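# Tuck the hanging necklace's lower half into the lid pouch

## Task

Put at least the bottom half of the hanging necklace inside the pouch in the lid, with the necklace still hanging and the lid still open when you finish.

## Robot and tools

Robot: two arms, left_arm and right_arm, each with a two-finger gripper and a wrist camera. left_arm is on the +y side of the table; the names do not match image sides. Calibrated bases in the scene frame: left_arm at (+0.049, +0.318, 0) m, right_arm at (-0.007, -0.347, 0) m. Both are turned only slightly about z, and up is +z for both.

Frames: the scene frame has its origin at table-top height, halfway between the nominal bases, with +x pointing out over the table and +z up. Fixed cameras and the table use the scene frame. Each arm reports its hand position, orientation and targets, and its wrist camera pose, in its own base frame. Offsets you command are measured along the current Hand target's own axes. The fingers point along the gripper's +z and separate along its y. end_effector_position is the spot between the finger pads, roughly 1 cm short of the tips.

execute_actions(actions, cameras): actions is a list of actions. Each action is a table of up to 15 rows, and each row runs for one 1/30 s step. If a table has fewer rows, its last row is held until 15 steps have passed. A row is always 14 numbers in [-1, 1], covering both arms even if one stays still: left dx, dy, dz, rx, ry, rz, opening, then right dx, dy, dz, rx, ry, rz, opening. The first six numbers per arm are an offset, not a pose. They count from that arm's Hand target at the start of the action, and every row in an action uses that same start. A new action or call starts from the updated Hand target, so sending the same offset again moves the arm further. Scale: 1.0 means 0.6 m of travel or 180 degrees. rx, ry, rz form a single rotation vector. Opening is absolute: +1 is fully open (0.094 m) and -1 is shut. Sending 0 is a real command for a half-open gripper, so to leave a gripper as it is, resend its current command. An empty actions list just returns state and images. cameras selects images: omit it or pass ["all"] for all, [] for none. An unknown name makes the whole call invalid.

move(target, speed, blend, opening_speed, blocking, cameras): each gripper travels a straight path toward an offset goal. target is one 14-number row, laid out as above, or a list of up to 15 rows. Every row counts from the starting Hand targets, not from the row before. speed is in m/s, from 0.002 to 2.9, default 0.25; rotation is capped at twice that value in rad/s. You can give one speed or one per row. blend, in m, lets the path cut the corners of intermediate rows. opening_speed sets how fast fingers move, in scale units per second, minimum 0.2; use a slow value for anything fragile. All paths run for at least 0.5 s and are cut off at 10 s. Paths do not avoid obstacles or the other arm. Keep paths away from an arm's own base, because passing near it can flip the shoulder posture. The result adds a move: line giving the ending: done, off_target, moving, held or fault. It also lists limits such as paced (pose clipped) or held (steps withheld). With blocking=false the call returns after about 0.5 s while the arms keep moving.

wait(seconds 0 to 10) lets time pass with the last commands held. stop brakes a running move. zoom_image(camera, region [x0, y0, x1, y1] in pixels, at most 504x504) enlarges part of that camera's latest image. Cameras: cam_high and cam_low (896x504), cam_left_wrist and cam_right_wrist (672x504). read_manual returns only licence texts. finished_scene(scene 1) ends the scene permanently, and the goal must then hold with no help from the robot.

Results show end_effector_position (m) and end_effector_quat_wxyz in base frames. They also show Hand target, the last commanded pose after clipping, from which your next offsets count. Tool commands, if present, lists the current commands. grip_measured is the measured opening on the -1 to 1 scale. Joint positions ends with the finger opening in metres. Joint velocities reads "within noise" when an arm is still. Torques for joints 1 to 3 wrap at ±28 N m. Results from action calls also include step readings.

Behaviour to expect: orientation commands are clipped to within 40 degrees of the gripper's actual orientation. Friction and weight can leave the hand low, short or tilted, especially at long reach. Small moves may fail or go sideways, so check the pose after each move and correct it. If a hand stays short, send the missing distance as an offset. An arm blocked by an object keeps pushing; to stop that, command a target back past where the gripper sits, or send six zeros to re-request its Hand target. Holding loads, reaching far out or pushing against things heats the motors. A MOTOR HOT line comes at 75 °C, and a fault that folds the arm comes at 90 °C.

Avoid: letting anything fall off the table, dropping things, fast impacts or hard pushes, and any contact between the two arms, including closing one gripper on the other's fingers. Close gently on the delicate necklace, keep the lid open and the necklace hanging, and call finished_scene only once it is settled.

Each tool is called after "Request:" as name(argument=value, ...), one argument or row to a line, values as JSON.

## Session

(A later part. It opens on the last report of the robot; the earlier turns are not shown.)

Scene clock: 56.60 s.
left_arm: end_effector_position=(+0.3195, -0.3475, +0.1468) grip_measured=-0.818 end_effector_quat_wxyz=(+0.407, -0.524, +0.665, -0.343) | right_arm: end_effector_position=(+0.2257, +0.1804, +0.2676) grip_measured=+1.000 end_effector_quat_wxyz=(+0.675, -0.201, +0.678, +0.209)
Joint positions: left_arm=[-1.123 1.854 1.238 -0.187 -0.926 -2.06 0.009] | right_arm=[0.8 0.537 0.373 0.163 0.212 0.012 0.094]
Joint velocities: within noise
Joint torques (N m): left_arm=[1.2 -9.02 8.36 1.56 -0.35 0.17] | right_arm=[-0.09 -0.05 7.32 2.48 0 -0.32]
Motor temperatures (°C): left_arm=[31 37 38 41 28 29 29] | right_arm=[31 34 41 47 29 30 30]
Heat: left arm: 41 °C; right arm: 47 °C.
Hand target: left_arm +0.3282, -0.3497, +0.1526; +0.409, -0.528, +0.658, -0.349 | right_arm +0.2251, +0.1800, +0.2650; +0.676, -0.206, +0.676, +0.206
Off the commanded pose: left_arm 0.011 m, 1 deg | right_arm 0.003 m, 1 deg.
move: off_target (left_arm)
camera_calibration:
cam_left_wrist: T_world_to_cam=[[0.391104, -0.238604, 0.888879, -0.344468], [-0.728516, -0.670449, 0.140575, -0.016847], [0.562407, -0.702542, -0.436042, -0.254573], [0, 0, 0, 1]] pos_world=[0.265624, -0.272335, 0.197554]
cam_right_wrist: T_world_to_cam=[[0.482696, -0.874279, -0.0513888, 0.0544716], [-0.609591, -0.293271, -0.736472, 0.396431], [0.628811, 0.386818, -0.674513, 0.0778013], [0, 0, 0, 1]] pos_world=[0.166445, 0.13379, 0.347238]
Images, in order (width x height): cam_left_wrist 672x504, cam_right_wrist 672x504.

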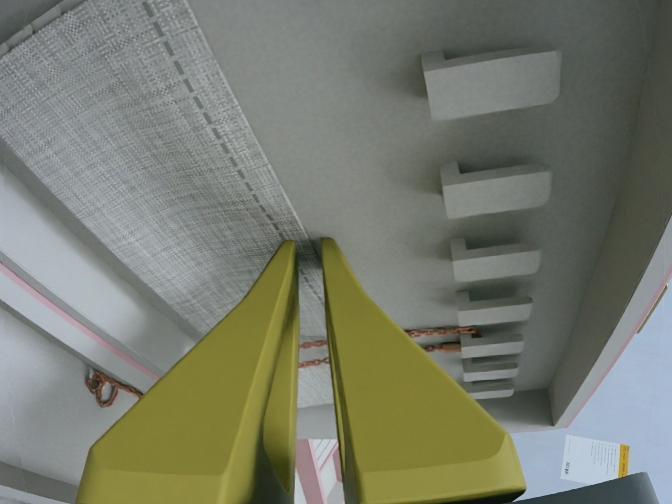

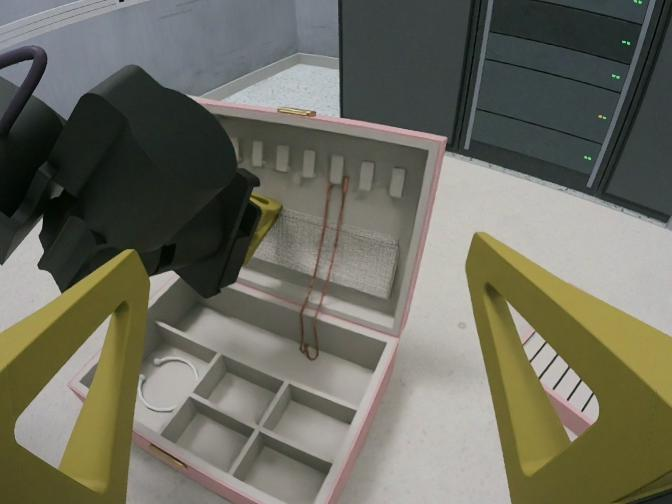

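Request:
move(
  target=[0,0,0,0,0,0,-0.90, 0,0,0,0,0,0,1],
  speed=0.03,
  opening_speed=0.25,
  cameras=["cam_left_wrist","cam_right_wrist"],
)

Request:
zoom_image(
  camera="cam_left_wrist",
  region=[220, 170, 400, 290],
)

Scene clock: 57.53 s.
left_arm: end_effector_position=(+0.3197, -0.3479, +0.1473) grip_measured=-0.898 end_effector_quat_wxyz=(+0.407, -0.524, +0.664, -0.345) | right_arm: end_effector_position=(+0.2257, +0.1804, +0.2676) grip_measured=+1.000 end_effector_quat_wxyz=(+0.675, -0.201, +0.678, +0.209)
Joint positions: left_arm=[-1.123 1.854 1.238 -0.183 -0.926 -2.059 0.005] | right_arm=[0.8 0.537 0.373 0.163 0.212 0.012 0.094]
Joint velocities: within noise
Joint torques (N m): left_arm=[1.25 -9.16 8.31 1.5 -0.36 0.22] | right_arm=[-0.1 -0.06 7.34 2.48 -0.01 -0.32]
Motor temperatures (°C): left_arm=[31 37 38 41 28 29 29] | right_arm=[31 34 41 47 29 30 30]
Heat: left arm: 41 °C; right arm: 47 °C.
Hand target: left_arm +0.3282, -0.3497, +0.1525; +0.409, -0.528, +0.658, -0.349 | right_arm +0.2251, +0.1800, +0.2650; +0.676, -0.206, +0.676, +0.206
Off the commanded pose: left_arm 0.010 m, 1 deg | right_arm 0.003 m, 1 deg.
move: done
camera_calibration:
cam_left_wrist: T_world_to_cam=[[0.389547, -0.235972, 0.890264, -0.343905], [-0.728879, -0.669888, 0.141371, -0.0169126], [0.563018, -0.703965, -0.432947, -0.255911], [0, 0, 0, 1]] pos_world=[0.265722, -0.272634, 0.197762]
cam_right_wrist: T_world_to_cam=[[0.482696, -0.874279, -0.0513888, 0.0544716], [-0.609591, -0.293271, -0.736472, 0.396431], [0.628811, 0.386818, -0.674513, 0.0778013], [0, 0, 0, 1]] pos_world=[0.166445, 0.13379, 0.347238]
Images, in order (width x height): cam_left_wrist 672x504, cam_right_wrist 672x504.

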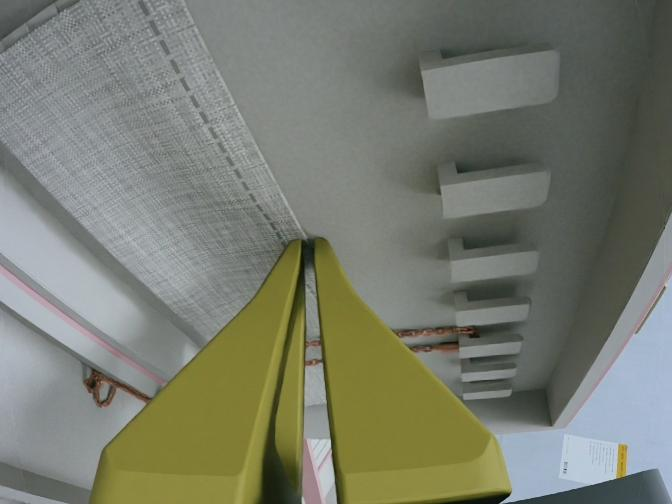

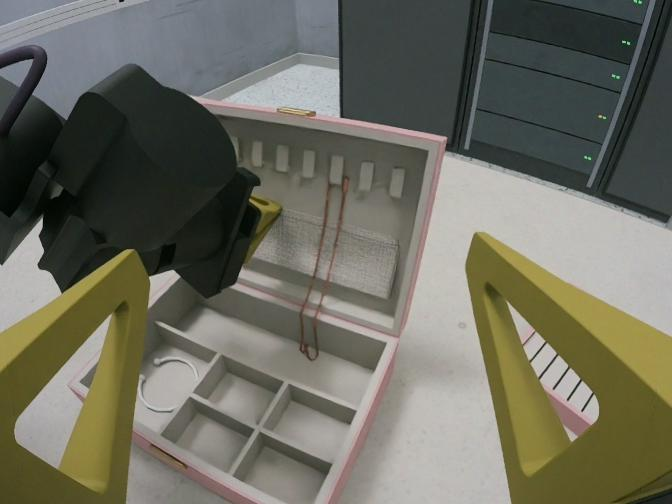

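Scaled by 2.800 from the camera's 672x504 image, which has a finer 960x720 frame.

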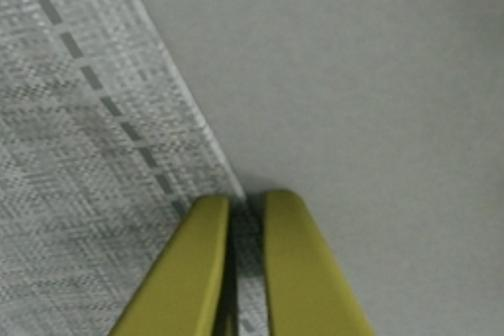

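Request:
move(
  target=[0,0,0,0,0,0,-1.0, 0,0,0,0,0,0,1],
  speed=0.03,
  opening_speed=0.25,
  cameras=["cam_left_wrist"],
)

Request:
zoom_image(
  camera="cam_left_wrist",
  region=[220, 170, 400, 290],
)

Scene clock: 59.67 s.
left_arm: end_effector_position=(+0.3198, -0.3481, +0.1475) grip_measured=-0.989 end_effector_quat_wxyz=(+0.407, -0.524, +0.663, -0.346) | right_arm: end_effector_position=(+0.2257, +0.1804, +0.2676) grip_measured=+1.000 end_effector_quat_wxyz=(+0.675, -0.201, +0.678, +0.209)
Joint positions: left_arm=[-1.123 1.854 1.238 -0.182 -0.926 -2.059 0.001] | right_arm=[0.8 0.537 0.373 0.163 0.212 0.012 0.094]
Joint velocities: within noise
Joint torques (N m): left_arm=[1.11 -9.11 8.39 1.57 -0.37 0.17] | right_arm=[-0.06 -0.06 7.35 2.48 0 -0.32]
Motor temperatures (°C): left_arm=[31 38 38 41 28 29 29] | right_arm=[31 34 41 47 29 30 30]
Heat: left arm: 41 °C; right arm: 47 °C.
Hand target: left_arm +0.3282, -0.3498, +0.1526; +0.409, -0.528, +0.658, -0.349 | right_arm +0.2251, +0.1800, +0.2650; +0.676, -0.206, +0.676, +0.206
Off the commanded pose: left_arm 0.010 m, 1 deg | right_arm 0.003 m, 1 deg.
move: done
camera_calibration:
cam_left_wrist: T_world_to_cam=[[0.388982, -0.2351, 0.890742, -0.343676], [-0.729074, -0.669618, 0.141645, -0.0168361], [0.563156, -0.704514, -0.431874, -0.256434], [0, 0, 0, 1]] pos_world=[0.265822, -0.272733, 0.197764]
Images, in order (width x height): cam_left_wrist 672x504.

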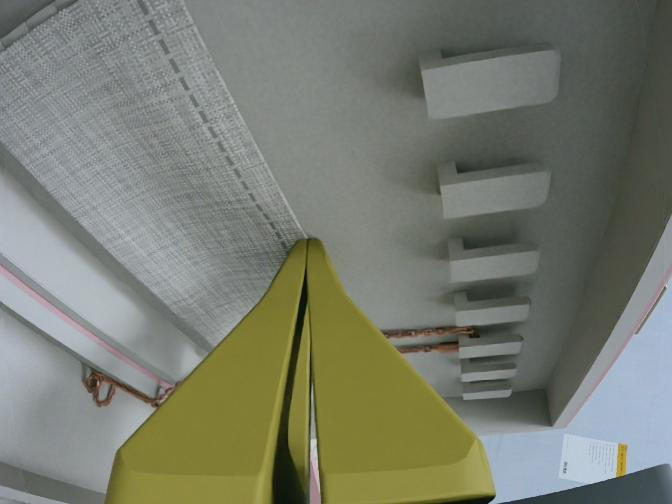

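Scaled by 2.800 from the camera's 672x504 image, which has a finer 960x720 frame.

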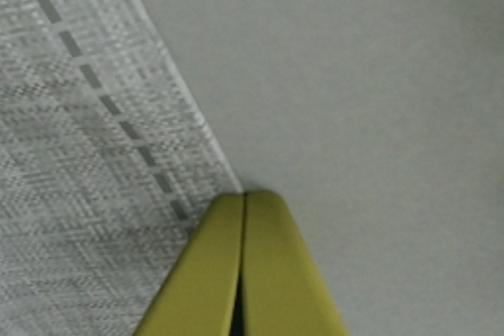

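Request:
move(
  target=[0,0,-0.030,0,0,0,-1.0, 0,0,0,0,0,0,1],
  speed=0.03,
  cameras=["cam_left_wrist","cam_right_wrist"],
)

Request:
zoom_image(
  camera="cam_left_wrist",
  region=[220, 140, 400, 260],
)

Scene clock: 60.80 s.
left_arm: end_effector_position=(+0.3127, -0.3480, +0.1451) grip_measured=-0.989 end_effector_quat_wxyz=(+0.412, -0.518, +0.670, -0.336) | right_arm: end_effector_position=(+0.2257, +0.1804, +0.2676) grip_measured=+1.000 end_effector_quat_wxyz=(+0.675, -0.201, +0.678, +0.209)
Joint positions: left_arm=[-1.14 1.854 1.238 -0.214 -0.941 -2.067 0.001] | right_arm=[0.8 0.537 0.373 0.163 0.212 0.012 0.094]
Joint velocities: within noise
Joint torques (N m): left_arm=[-0.55 -12.45 7.1 1.35 -0.47 0.03] | right_arm=[-0.08 -0.03 7.35 2.47 -0.02 -0.32]
Motor temperatures (°C): left_arm=[31 38 39 41 28 29 29] | right_arm=[31 34 41 47 29 30 30]
Heat: left arm: 41 °C; right arm: 47 °C.
Hand target: left_arm +0.3119, -0.3492, +0.1601; +0.409, -0.528, +0.657, -0.349 | right_arm +0.2251, +0.1800, +0.2650; +0.676, -0.206, +0.676, +0.206
Off the commanded pose: left_arm 0.015 m, 2 deg | right_arm 0.003 m, 1 deg.
joint sent to its limit (left arm) — joint 6 (wrist roll), lower limit. The joint targets still meet the commanded pose.
move: off_target (left_arm)
camera_calibration:
cam_left_wrist: T_world_to_cam=[[0.391485, -0.260427, 0.882563, -0.347192], [-0.731255, -0.670255, 0.126589, -0.0190101], [0.558575, -0.694936, -0.452833, -0.245617], [0, 0, 0, 1]] pos_world=[0.259214, -0.273848, 0.197602]
cam_right_wrist: T_world_to_cam=[[0.482696, -0.874279, -0.0513888, 0.0544716], [-0.609591, -0.293271, -0.736472, 0.396431], [0.628811, 0.386818, -0.674513, 0.0778013], [0, 0, 0, 1]] pos_world=[0.166445, 0.13379, 0.347238]
Images, in order (width x height): cam_left_wrist 672x504, cam_right_wrist 672x504.

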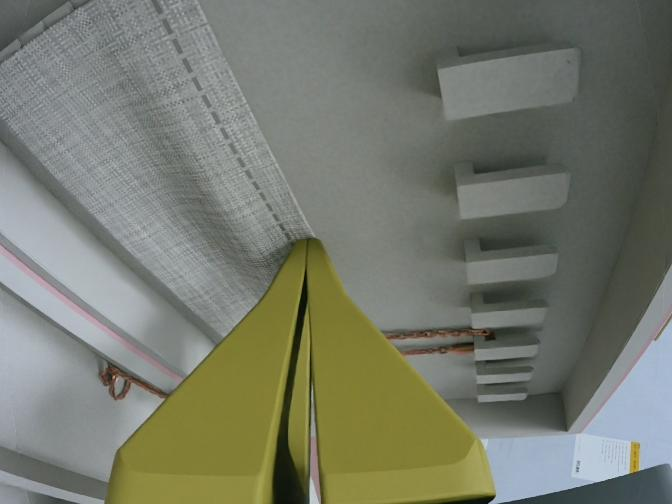

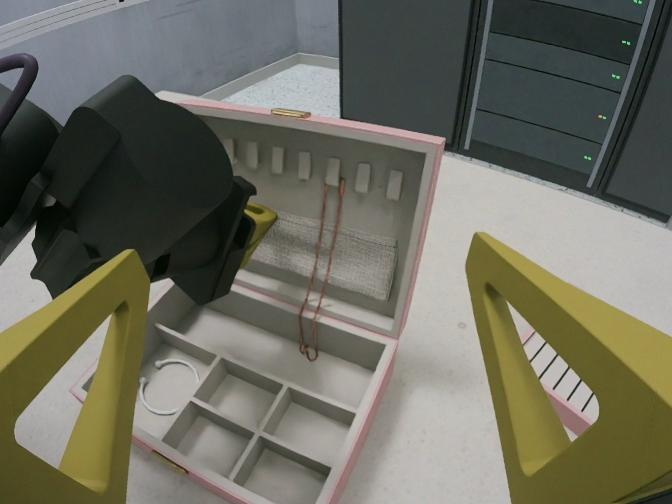

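Scaled by 2.800 from the camera's 672x504 image, which has a finer 960x720 frame.

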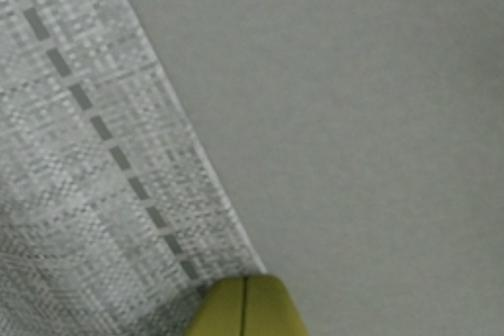

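Request:
zoom_image(
  camera="cam_left_wrist",
  region=[60, 60, 360, 340],
)

Request:
zoom_image(
  camera="cam_right_wrist",
  region=[230, 150, 430, 340],
)

Scaled by 1.680 from the camera's 672x504 image, which has a finer 960x720 frame.

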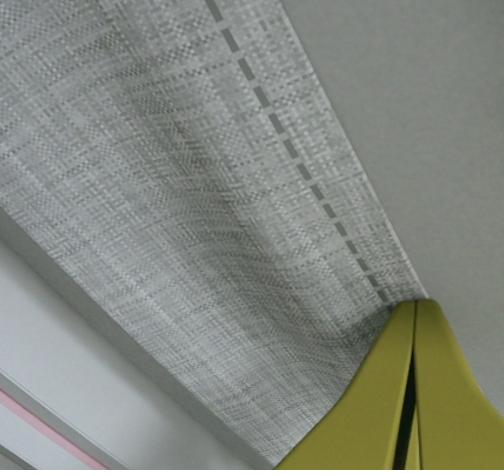

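Scaled by 2.520 from the camera's 672x504 image, which has a finer 960x720 frame.

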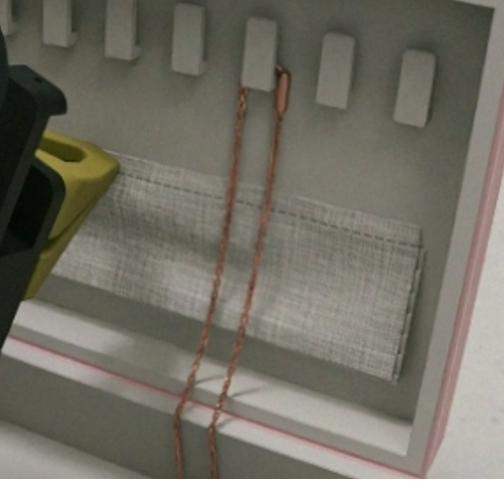

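Request:
move(
  target=[0.003,0.0145,-0.0042,0,0,0,-1.0, 0,0,0,0,0,0,1],
  speed=0.03,
  cameras=["cam_left_wrist","cam_right_wrist"],
)

Request:
zoom_image(
  camera="cam_left_wrist",
  region=[60, 60, 360, 340],
)

Request:
zoom_image(
  camera="cam_right_wrist",
  region=[230, 150, 430, 340],
)

Scene clock: 62.63 s.
left_arm: end_effector_position=(+0.3081, -0.3480, +0.1407) grip_measured=-0.989 end_effector_quat_wxyz=(+0.413, -0.514, +0.674, -0.334) | right_arm: end_effector_position=(+0.2257, +0.1804, +0.2676) grip_measured=+1.000 end_effector_quat_wxyz=(+0.675, -0.201, +0.678, +0.209)
Joint positions: left_arm=[-1.151 1.854 1.223 -0.209 -0.947 -2.067 0.001] | right_arm=[0.8 0.537 0.373 0.163 0.212 0.012 0.094]
Joint velocities: within noise
Joint torques (N m): left_arm=[-0.92 -12.53 5.42 1.61 -0.45 -0.07] | right_arm=[-0.06 -0.05 7.34 2.48 0 -0.33]
Motor temperatures (°C): left_arm=[31 38 39 41 28 29 29] | right_arm=[31 34 41 47 29 30 30]
Heat: left arm: 41 °C; right arm: 47 °C.
Hand target: left_arm +0.3058, -0.3492, +0.1532; +0.410, -0.528, +0.658, -0.349 | right_arm +0.2251, +0.1800, +0.2650; +0.676, -0.206, +0.676, +0.206
Off the commanded pose: left_arm 0.013 m, 3 deg | right_arm 0.003 m, 1 deg.
joint sent to its limit (left arm) — joint 6 (wrist roll), lower limit. The joint targets still meet the commanded pose.
move: off_target (left_arm)
camera_calibration:
cam_left_wrist: T_world_to_cam=[[0.390224, -0.272826, 0.87937, -0.345108], [-0.735675, -0.666689, 0.119617, -0.0181932], [0.553632, -0.693607, -0.460869, -0.241884], [0, 0, 0, 1]] pos_world=[0.255199, -0.274056, 0.194177]
cam_right_wrist: T_world_to_cam=[[0.482696, -0.874279, -0.0513888, 0.0544716], [-0.609591, -0.293271, -0.736472, 0.396431], [0.628811, 0.386818, -0.674513, 0.0778013], [0, 0, 0, 1]] pos_world=[0.166445, 0.13379, 0.347238]
Images, in order (width x height): cam_left_wrist 672x504, cam_right_wrist 672x504.

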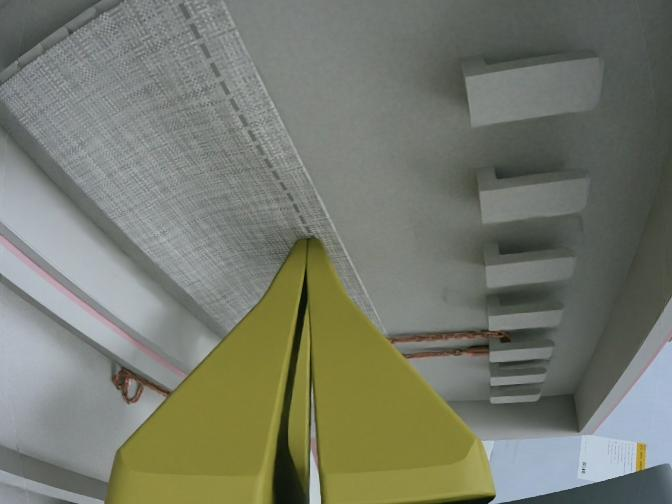

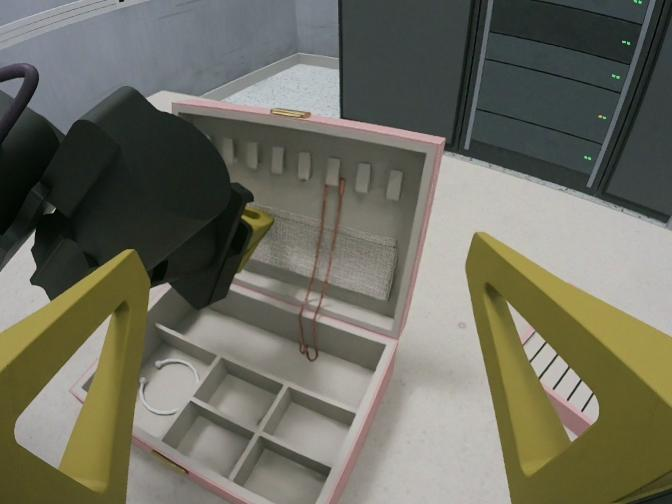

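Scaled by 1.680 from the camera's 672x504 image, which has a finer 960x720 frame.

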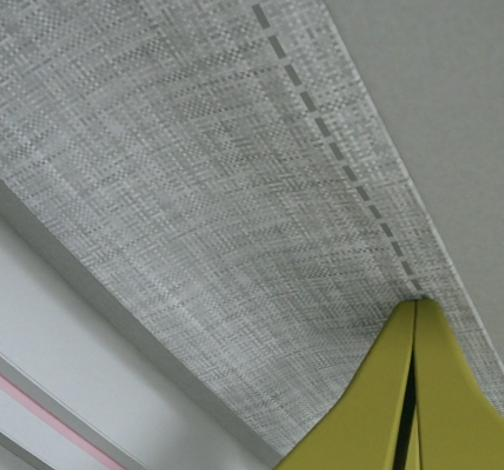

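Scaled by 2.520 from the camera's 672x504 image, which has a finer 960x720 frame.

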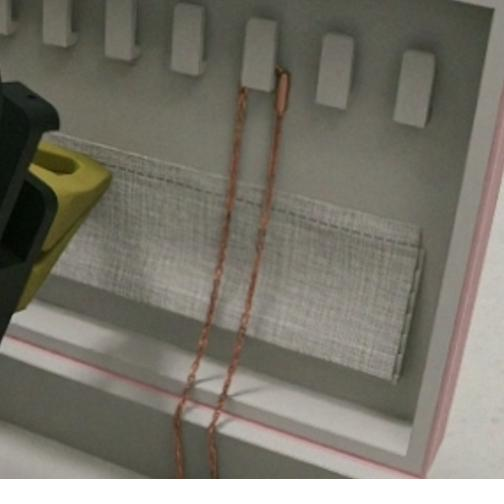

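Request:
move(
  target=[0.001,0.0041,-0.0092,0,0,0,-0.45, 0,0,0,0,0,0,1],
  speed=0.04,
  cameras=["cam_left_wrist"],
)

Request:
zoom_image(
  camera="cam_left_wrist",
  region=[200, 140, 420, 300],
)

Scene clock: 63.90 s.
left_arm: end_effector_position=(+0.3024, -0.3483, +0.1358) grip_measured=-0.452 end_effector_quat_wxyz=(+0.415, -0.508, +0.678, -0.332) | right_arm: end_effector_position=(+0.2257, +0.1804, +0.2676) grip_measured=+1.000 end_effector_quat_wxyz=(+0.675, -0.201, +0.678, +0.209)
Joint positions: left_arm=[-1.165 1.854 1.204 -0.202 -0.954 -2.067 0.026] | right_arm=[0.8 0.537 0.373 0.163 0.212 0.012 0.094]
Joint velocities: within noise
Joint torques (N m): left_arm=[-1.06 -13.6 5.22 1.57 -0.47 -0.01] | right_arm=[-0.08 -0.06 7.34 2.47 -0.01 -0.33]
Motor temperatures (°C): left_arm=[31 39 38 41 28 29 29] | right_arm=[31 34 41 47 29 30 30]
Heat: left arm: 41 °C; right arm: 47 °C.
Hand target: left_arm +0.2998, -0.3492, +0.1532; +0.410, -0.528, +0.657, -0.349 | right_arm +0.2251, +0.1800, +0.2650; +0.676, -0.206, +0.676, +0.206
Off the commanded pose: left_arm 0.018 m, 4 deg | right_arm 0.003 m, 1 deg.
joint sent to its limit (left arm) — joint 6 (wrist roll), lower limit. The joint targets still meet the commanded pose.
move: off_target (left_arm)
camera_calibration:
cam_left_wrist: T_world_to_cam=[[0.387763, -0.287267, 0.875852, -0.342358], [-0.741586, -0.661554, 0.11134, -0.0172895], [0.547439, -0.692694, -0.46956, -0.237738], [0, 0, 0, 1]] pos_world=[0.250079, -0.274466, 0.190148]
Images, in order (width x height): cam_left_wrist 672x504.

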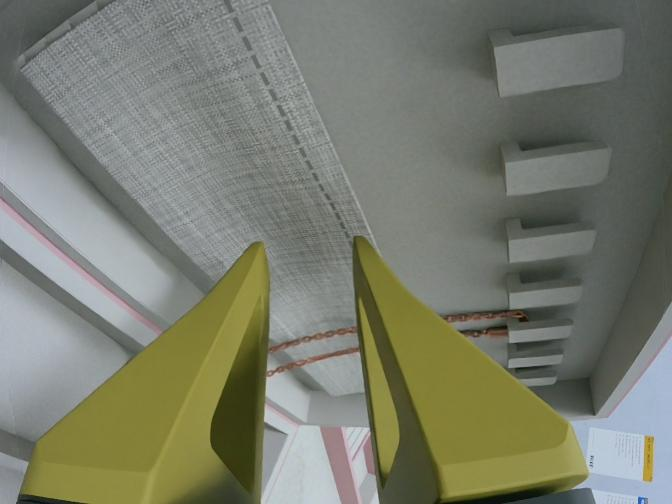

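Scaled by 2.291 from the camera's 672x504 image, which has a finer 960x720 frame.

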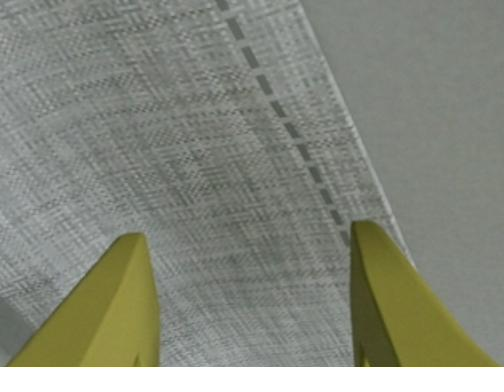

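Request:
move(
  target=[
    [-0.0059,-0.0312,-0.0180,0,0,0,-0.45, 0,0,0,0,0,0,1],
    [0.0003,0.0017,0.0012,0,0,0,-0.45, 0,0,0,0,0,0,1],
  ],
  speed=0.06,
  cameras=["cam_left_wrist"],
)

Request:
zoom_image(
  camera="cam_left_wrist",
  region=[200, 140, 420, 300],
)

Scene clock: 65.77 s.
left_arm: end_effector_position=(+0.3010, -0.3480, +0.1493) grip_measured=-0.452 end_effector_quat_wxyz=(+0.412, -0.511, +0.670, -0.346) | right_arm: end_effector_position=(+0.2257, +0.1804, +0.2676) grip_measured=+1.000 end_effector_quat_wxyz=(+0.675, -0.201, +0.678, +0.209)
Joint positions: left_arm=[-1.168 1.822 1.202 -0.198 -0.957 -2.067 0.026] | right_arm=[0.8 0.537 0.373 0.163 0.212 0.012 0.094]
Joint velocities: within noise
Joint torques (N m): left_arm=[-0.62 -10.19 5.29 1.63 -0.43 -0.01] | right_arm=[-0.06 -0.08 7.35 2.48 0 -0.33]
Motor temperatures (°C): left_arm=[31 39 38 41 28 29 29] | right_arm=[31 34 41 48 29 30 30]
Heat: left arm: 41 °C; right arm: 48 °C.
Hand target: left_arm +0.3000, -0.3492, +0.1520; +0.410, -0.528, +0.657, -0.349 | right_arm +0.2251, +0.1800, +0.2650; +0.676, -0.206, +0.676, +0.206
Off the commanded pose: left_arm 0.003 m, 2 deg | right_arm 0.003 m, 1 deg.
joint sent to its limit (left arm) — joint 6 (wrist roll), lower limit. The joint targets still meet the commanded pose.
move: done
camera_calibration:
cam_left_wrist: T_world_to_cam=[[0.373519, -0.261038, 0.890136, -0.342379], [-0.744184, -0.657189, 0.11955, -0.0186347], [0.553781, -0.70708, -0.439733, -0.241888], [0, 0, 0, 1]] pos_world=[0.247971, -0.272655, 0.200626]
Images, in order (width x height): cam_left_wrist 672x504.

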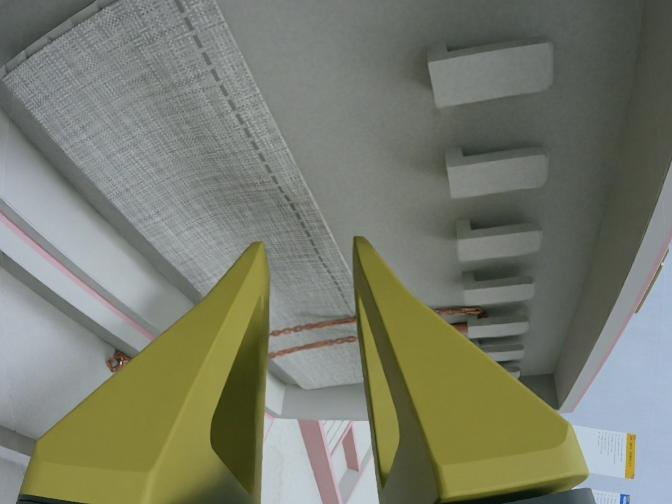

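Scaled by 2.291 from the camera's 672x504 image, which has a finer 960x720 frame.

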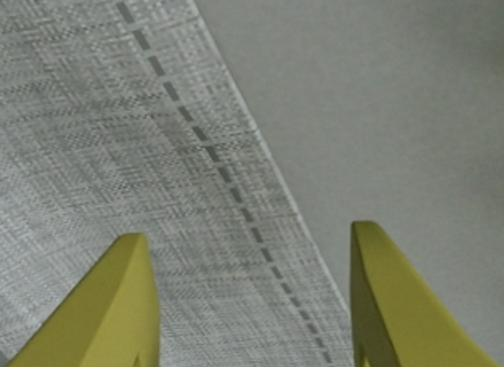

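Request:
move(
  target=[-0.0033,-0.0140,0.0190,0,0,0,-0.45, 0,0,0,0,0,0,1],
  speed=0.04,
  cameras=["cam_left_wrist","cam_right_wrist"],
)

Request:
zoom_image(
  camera="cam_left_wrist",
  region=[200, 140, 420, 300],
)

Scene clock: 66.90 s.
left_arm: end_effector_position=(+0.3094, -0.3450, +0.1503) grip_measured=-0.452 end_effector_quat_wxyz=(+0.414, -0.519, +0.664, -0.344) | right_arm: end_effector_position=(+0.2257, +0.1804, +0.2676) grip_measured=+1.000 end_effector_quat_wxyz=(+0.675, -0.201, +0.678, +0.209)
Joint positions: left_arm=[-1.147 1.83 1.216 -0.199 -0.953 -2.067 0.026] | right_arm=[0.8 0.537 0.373 0.163 0.212 0.012 0.094]
Joint velocities: within noise
Joint torques (N m): left_arm=[0.5 -8.96 8.44 1.38 -0.33 -0.05] | right_arm=[-0.06 -0.05 7.34 2.48 -0.01 -0.32]
Motor temperatures (°C): left_arm=[31 40 38 41 28 29 29] | right_arm=[31 34 41 48 29 30 30]
Heat: left arm: 41 °C; right arm: 48 °C.
Hand target: left_arm +0.3139, -0.3492, +0.1549; +0.410, -0.528, +0.658, -0.349 | right_arm +0.2251, +0.1800, +0.2650; +0.676, -0.206, +0.676, +0.206
Off the commanded pose: left_arm 0.008 m, 2 deg | right_arm 0.003 m, 1 deg.
joint sent to its limit (left arm) — joint 6 (wrist roll), lower limit. The joint targets still meet the commanded pose.
move: done
camera_calibration:
cam_left_wrist: T_world_to_cam=[[0.378854, -0.249402, 0.891217, -0.343293], [-0.73191, -0.670096, 0.123611, -0.0193717], [0.566372, -0.699121, -0.436408, -0.245655], [0, 0, 0, 1]] pos_world=[0.255012, -0.270342, 0.201137]
cam_right_wrist: T_world_to_cam=[[0.482696, -0.874279, -0.0513888, 0.0544716], [-0.609591, -0.293271, -0.736472, 0.396431], [0.628811, 0.386818, -0.674513, 0.0778013], [0, 0, 0, 1]] pos_world=[0.166445, 0.13379, 0.347238]
Images, in order (width x height): cam_left_wrist 672x504, cam_right_wrist 672x504.

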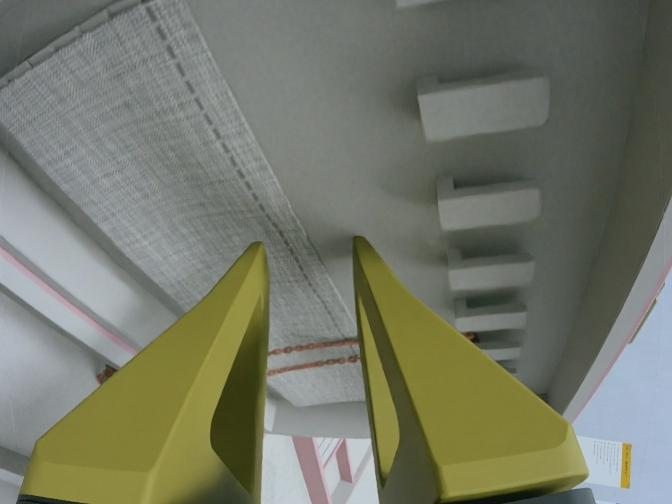

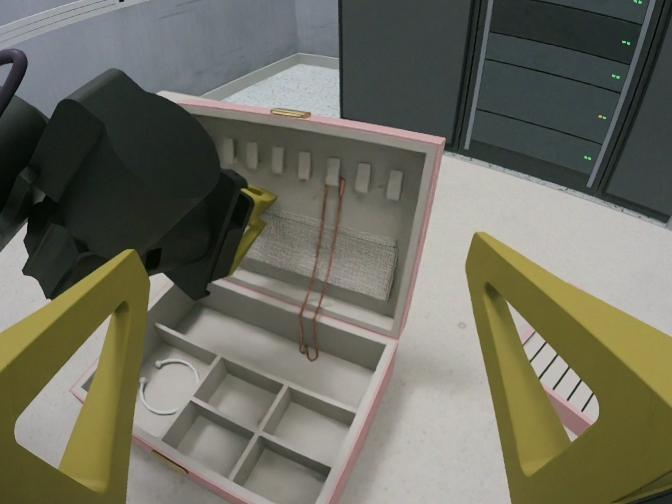

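Scaled by 2.291 from the camera's 672x504 image, which has a finer 960x720 frame.

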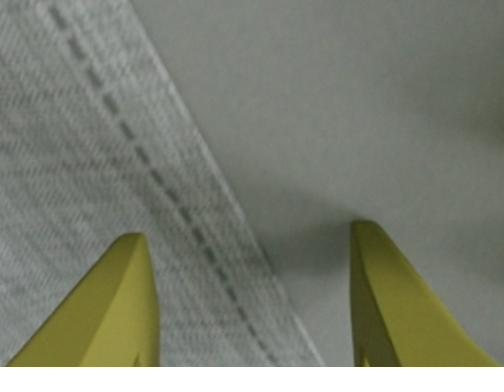

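Request:
move(
  target=[0.002,0.0104,0.0049,0,0,0,-0.45, 0,0,0,0,0,0,1],
  speed=0.04,
  cameras=["cam_left_wrist"],
)

Request:
zoom_image(
  camera="cam_left_wrist",
  region=[200, 140, 420, 300],
)

Scene clock: 67.80 s.
left_arm: end_effector_position=(+0.3096, -0.3455, +0.1460) grip_measured=-0.452 end_effector_quat_wxyz=(+0.415, -0.518, +0.667, -0.340) | right_arm: end_effector_position=(+0.2257, +0.1804, +0.2676) grip_measured=+1.000 end_effector_quat_wxyz=(+0.675, -0.201, +0.678, +0.209)
Joint positions: left_arm=[-1.147 1.841 1.216 -0.198 -0.953 -2.067 0.026] | right_arm=[0.8 0.537 0.373 0.163 0.212 0.012 0.094]
Joint velocities: within noise
Joint torques (N m): left_arm=[0.39 -9.02 7.02 1.65 -0.3 0] | right_arm=[-0.09 -0.05 7.32 2.48 -0.01 -0.32]
Motor temperatures (°C): left_arm=[31 40 38 40 28 29 29] | right_arm=[31 34 41 48 29 30 30]
Heat: left arm: 40 °C; right arm: 48 °C.
Hand target: left_arm +0.3139, -0.3492, +0.1479; +0.410, -0.528, +0.658, -0.349 | right_arm +0.2251, +0.1800, +0.2650; +0.676, -0.206, +0.676, +0.206
Off the commanded pose: left_arm 0.006 m, 2 deg | right_arm 0.003 m, 1 deg.
joint sent to its limit (left arm) — joint 6 (wrist roll), lower limit. The joint targets still meet the commanded pose.
move: done
camera_calibration:
cam_left_wrist: T_world_to_cam=[[0.382224, -0.256844, 0.887657, -0.342797], [-0.731432, -0.671136, 0.12076, -0.0191008], [0.564723, -0.695418, -0.444389, -0.245004], [0, 0, 0, 1]] pos_world=[0.255414, -0.271245, 0.197716]
Images, in order (width x height): cam_left_wrist 672x504.

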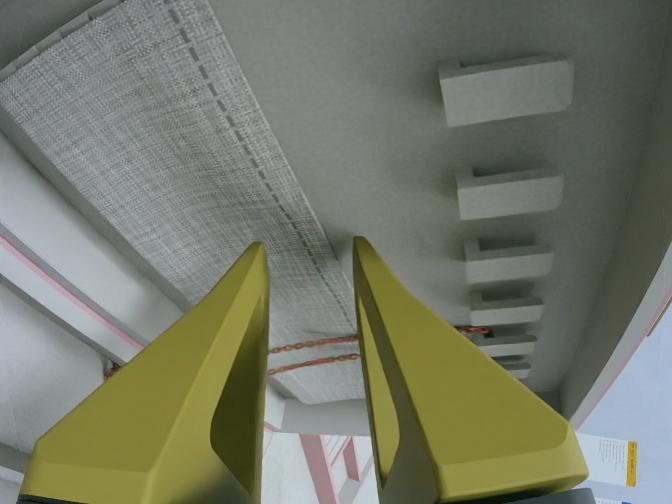

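Scaled by 2.291 from the camera's 672x504 image, which has a finer 960x720 frame.

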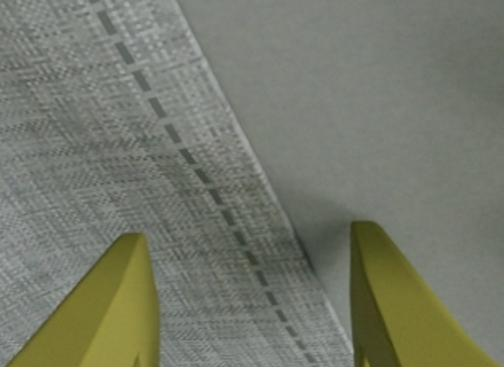

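Request:
move(
  target=[-0.0016,-0.0064,0.0112,0,0,0,-0.45, 0,0,0,0,0,0,1],
  speed=0.04,
  cameras=["cam_left_wrist","cam_right_wrist"],
)

Request:
zoom_image(
  camera="cam_left_wrist",
  region=[200, 140, 420, 300],
)

Scene clock: 68.70 s.
left_arm: end_effector_position=(+0.3130, -0.3448, +0.1451) grip_measured=-0.452 end_effector_quat_wxyz=(+0.414, -0.521, +0.664, -0.341) | right_arm: end_effector_position=(+0.2257, +0.1804, +0.2676) grip_measured=+1.000 end_effector_quat_wxyz=(+0.675, -0.201, +0.678, +0.209)
Joint positions: left_arm=[-1.138 1.845 1.216 -0.187 -0.948 -2.067 0.026] | right_arm=[0.8 0.537 0.373 0.163 0.212 0.012 0.094]
Joint velocities: within noise
Joint torques (N m): left_arm=[1.16 -8.5 8.55 1.54 -0.3 0.1] | right_arm=[-0.08 -0.03 7.35 2.48 -0.01 -0.32]
Motor temperatures (°C): left_arm=[31 40 38 40 28 29 29] | right_arm=[31 34 41 48 29 30 30]
Heat: left arm: 40 °C; right arm: 48 °C.
Hand target: left_arm +0.3217, -0.3492, +0.1488; +0.410, -0.528, +0.657, -0.349 | right_arm +0.2251, +0.1800, +0.2650; +0.676, -0.206, +0.676, +0.206
Off the commanded pose: left_arm 0.010 m, 1 deg | right_arm 0.003 m, 1 deg.
move: done
camera_calibration:
cam_left_wrist: T_world_to_cam=[[0.384199, -0.247887, 0.88935, -0.340845], [-0.72789, -0.673903, 0.126613, -0.0189895], [0.567949, -0.695993, -0.439348, -0.248782], [0, 0, 0, 1]] pos_world=[0.258426, -0.270439, 0.196233]
cam_right_wrist: T_world_to_cam=[[0.482696, -0.874279, -0.0513888, 0.0544716], [-0.609591, -0.293271, -0.736472, 0.396431], [0.628811, 0.386818, -0.674513, 0.0778013], [0, 0, 0, 1]] pos_world=[0.166445, 0.13379, 0.347238]
Images, in order (width x height): cam_left_wrist 672x504, cam_right_wrist 672x504.

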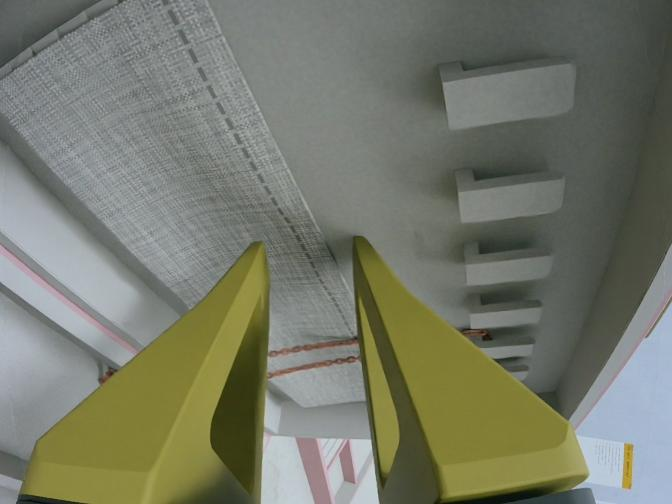

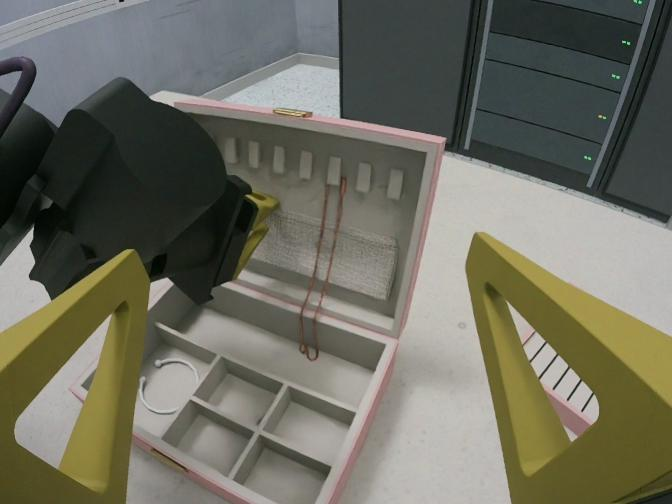

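Scaled by 2.291 from the camera's 672x504 image, which has a finer 960x720 frame.

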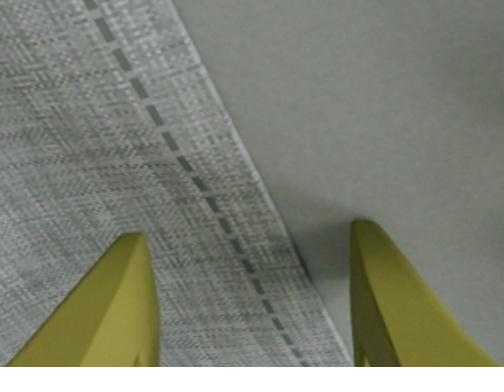

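Request:
move(
  target=[0,0,0,0,0,0,-0.85, 0,0,0,0,0,0,1],
  speed=0.04,
  opening_speed=0.25,
  cameras=["cam_left_wrist"],
)

Request:
zoom_image(
  camera="cam_left_wrist",
  region=[200, 140, 420, 300],
)

Scene clock: 70.67 s.
left_arm: end_effector_position=(+0.3137, -0.3469, +0.1476) grip_measured=-0.847 end_effector_quat_wxyz=(+0.412, -0.522, +0.662, -0.346) | right_arm: end_effector_position=(+0.2257, +0.1804, +0.2676) grip_measured=+1.000 end_effector_quat_wxyz=(+0.675, -0.201, +0.678, +0.209)
Joint positions: left_arm=[-1.138 1.845 1.221 -0.18 -0.946 -2.067 0.007] | right_arm=[0.8 0.537 0.373 0.163 0.212 0.012 0.094]
Joint velocities: within noise
Joint torques (N m): left_arm=[1.07 -8.44 8.08 1.55 -0.22 0.1] | right_arm=[-0.08 -0.06 7.32 2.47 0 -0.32]
Motor temperatures (°C): left_arm=[31 40 39 40 28 29 29] | right_arm=[31 34 41 48 29 30 30]
Heat: left arm: 40 °C; right arm: 48 °C.
Hand target: left_arm +0.3217, -0.3493, +0.1488; +0.409, -0.528, +0.658, -0.349 | right_arm +0.2251, +0.1800, +0.2650; +0.676, -0.206, +0.676, +0.206
Off the commanded pose: left_arm 0.008 m, 1 deg | right_arm 0.003 m, 1 deg.
move: done
camera_calibration:
cam_left_wrist: T_world_to_cam=[[0.3804, -0.237974, 0.89368, -0.339906], [-0.729293, -0.671419, 0.131639, -0.0195596], [0.568707, -0.70183, -0.42896, -0.253356], [0, 0, 0, 1]] pos_world=[0.259121, -0.271834, 0.197662]
Images, in order (width x height): cam_left_wrist 672x504.

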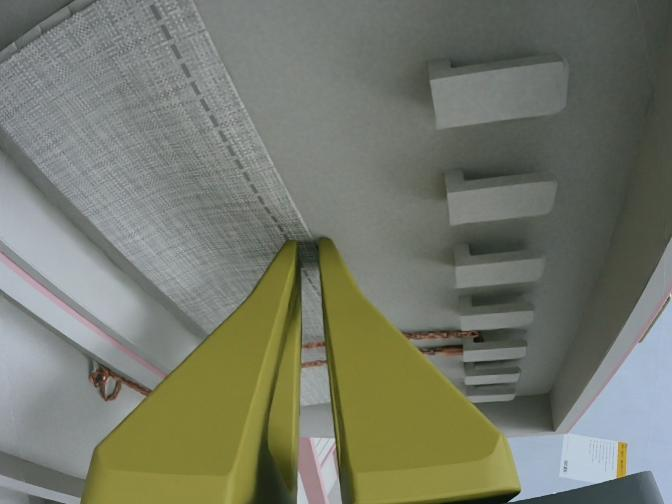

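Scaled by 2.291 from the camera's 672x504 image, which has a finer 960x720 frame.

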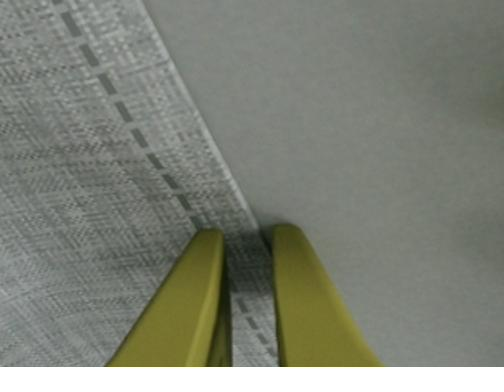

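Request:
move(
  target=[0,0,0,0,0,0,-1.0, 0,0,0,0,0,0,1.0],
  opening_speed=0.25,
  speed=0.05,
)

Scene clock: 72.20 s.
left_arm: end_effector_position=(+0.3140, -0.3469, +0.1474) grip_measured=-0.989 end_effector_quat_wxyz=(+0.411, -0.523, +0.662, -0.347) | right_arm: end_effector_position=(+0.2257, +0.1804, +0.2676) grip_measured=+1.000 end_effector_quat_wxyz=(+0.675, -0.201, +0.678, +0.209)
Joint positions: left_arm=[-1.137 1.845 1.221 -0.18 -0.944 -2.067 0.001] | right_arm=[0.8 0.537 0.373 0.163 0.212 0.012 0.094]
Joint velocities: within noise
Joint torques (N m): left_arm=[1.1 -8.44 7.88 1.5 -0.28 0.11] | right_arm=[-0.06 -0.05 7.34 2.47 -0.01 -0.32]
Motor temperatures (°C): left_arm=[31 40 39 40 28 29 29] | right_arm=[31 34 41 48 29 30 30]
Heat: left arm: 40 °C; right arm: 48 °C.
Hand target: left_arm +0.3217, -0.3492, +0.1488; +0.410, -0.528, +0.657, -0.349 | right_arm +0.2251, +0.1800, +0.2650; +0.676, -0.206, +0.676, +0.206
Off the commanded pose: left_arm 0.008 m, 1 deg | right_arm 0.003 m, 1 deg.
move: done
camera_calibration:
cam_left_wrist: T_world_to_cam=[[0.381451, -0.237267, 0.89342, -0.339886], [-0.729409, -0.670978, 0.133233, -0.0193395], [0.567853, -0.70249, -0.42901, -0.253546], [0, 0, 0, 1]] pos_world=[0.259521, -0.271734, 0.197463]
cam_right_wrist: T_world_to_cam=[[0.482696, -0.874279, -0.0513888, 0.0544716], [-0.609591, -0.293271, -0.736472, 0.396431], [0.628811, 0.386818, -0.674513, 0.0778013], [0, 0, 0, 1]] pos_world=[0.166445, 0.13379, 0.347238]

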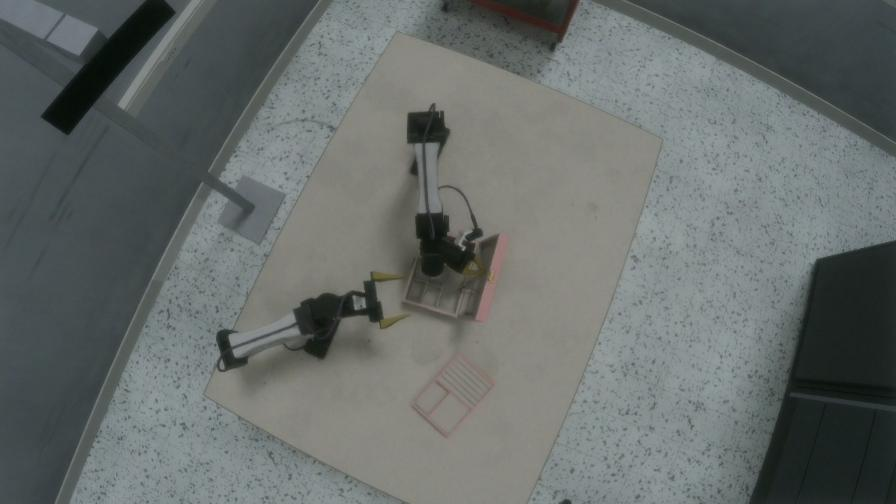

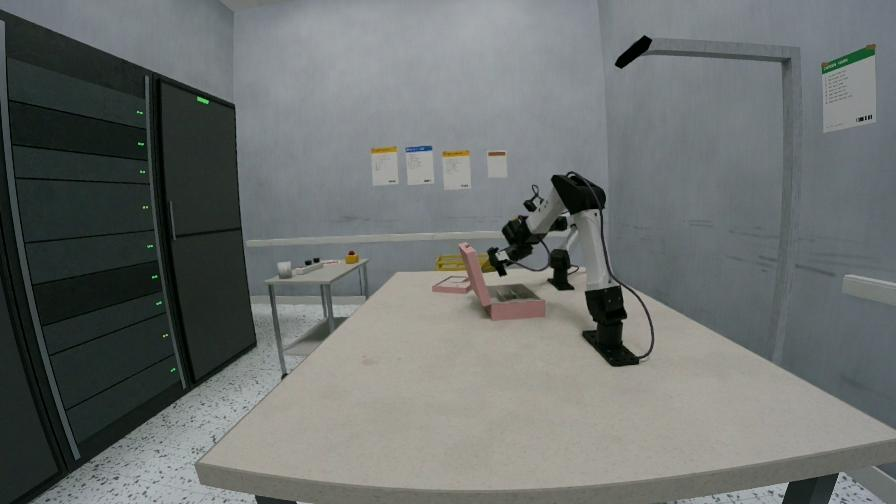

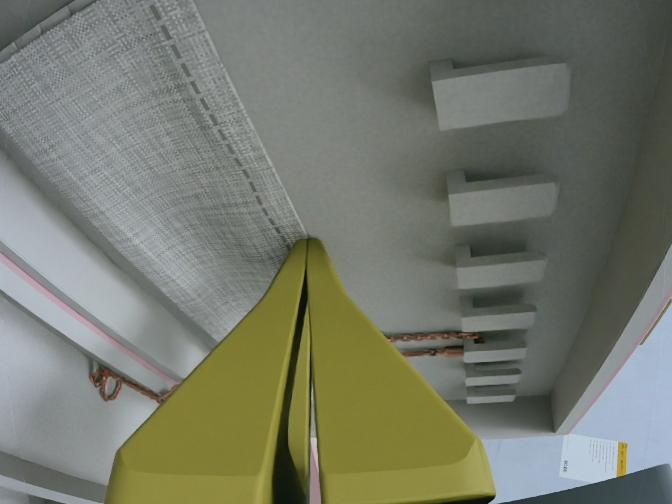

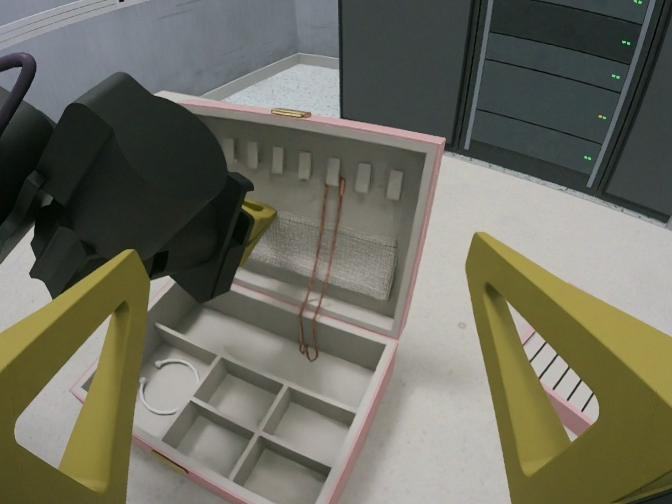

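Request:
zoom_image(
  camera="cam_left_wrist",
  region=[200, 150, 420, 315],
)

Request:
zoom_image(
  camera="cam_right_wrist",
  region=[200, 130, 460, 370],
)

Scaled by 2.291 from the camera's 672x504 image, which has a finer 960x720 frame.

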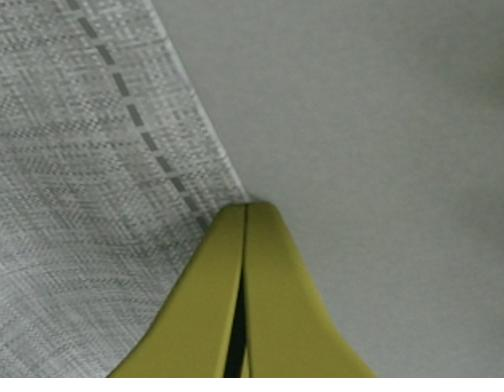

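Scaled by 1.938 from the camera's 672x504 image, which has a finer 960x720 frame.

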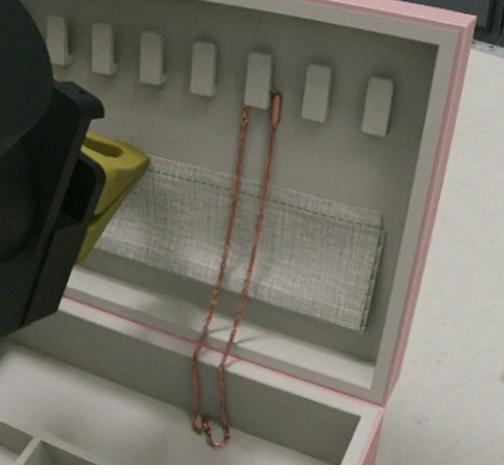

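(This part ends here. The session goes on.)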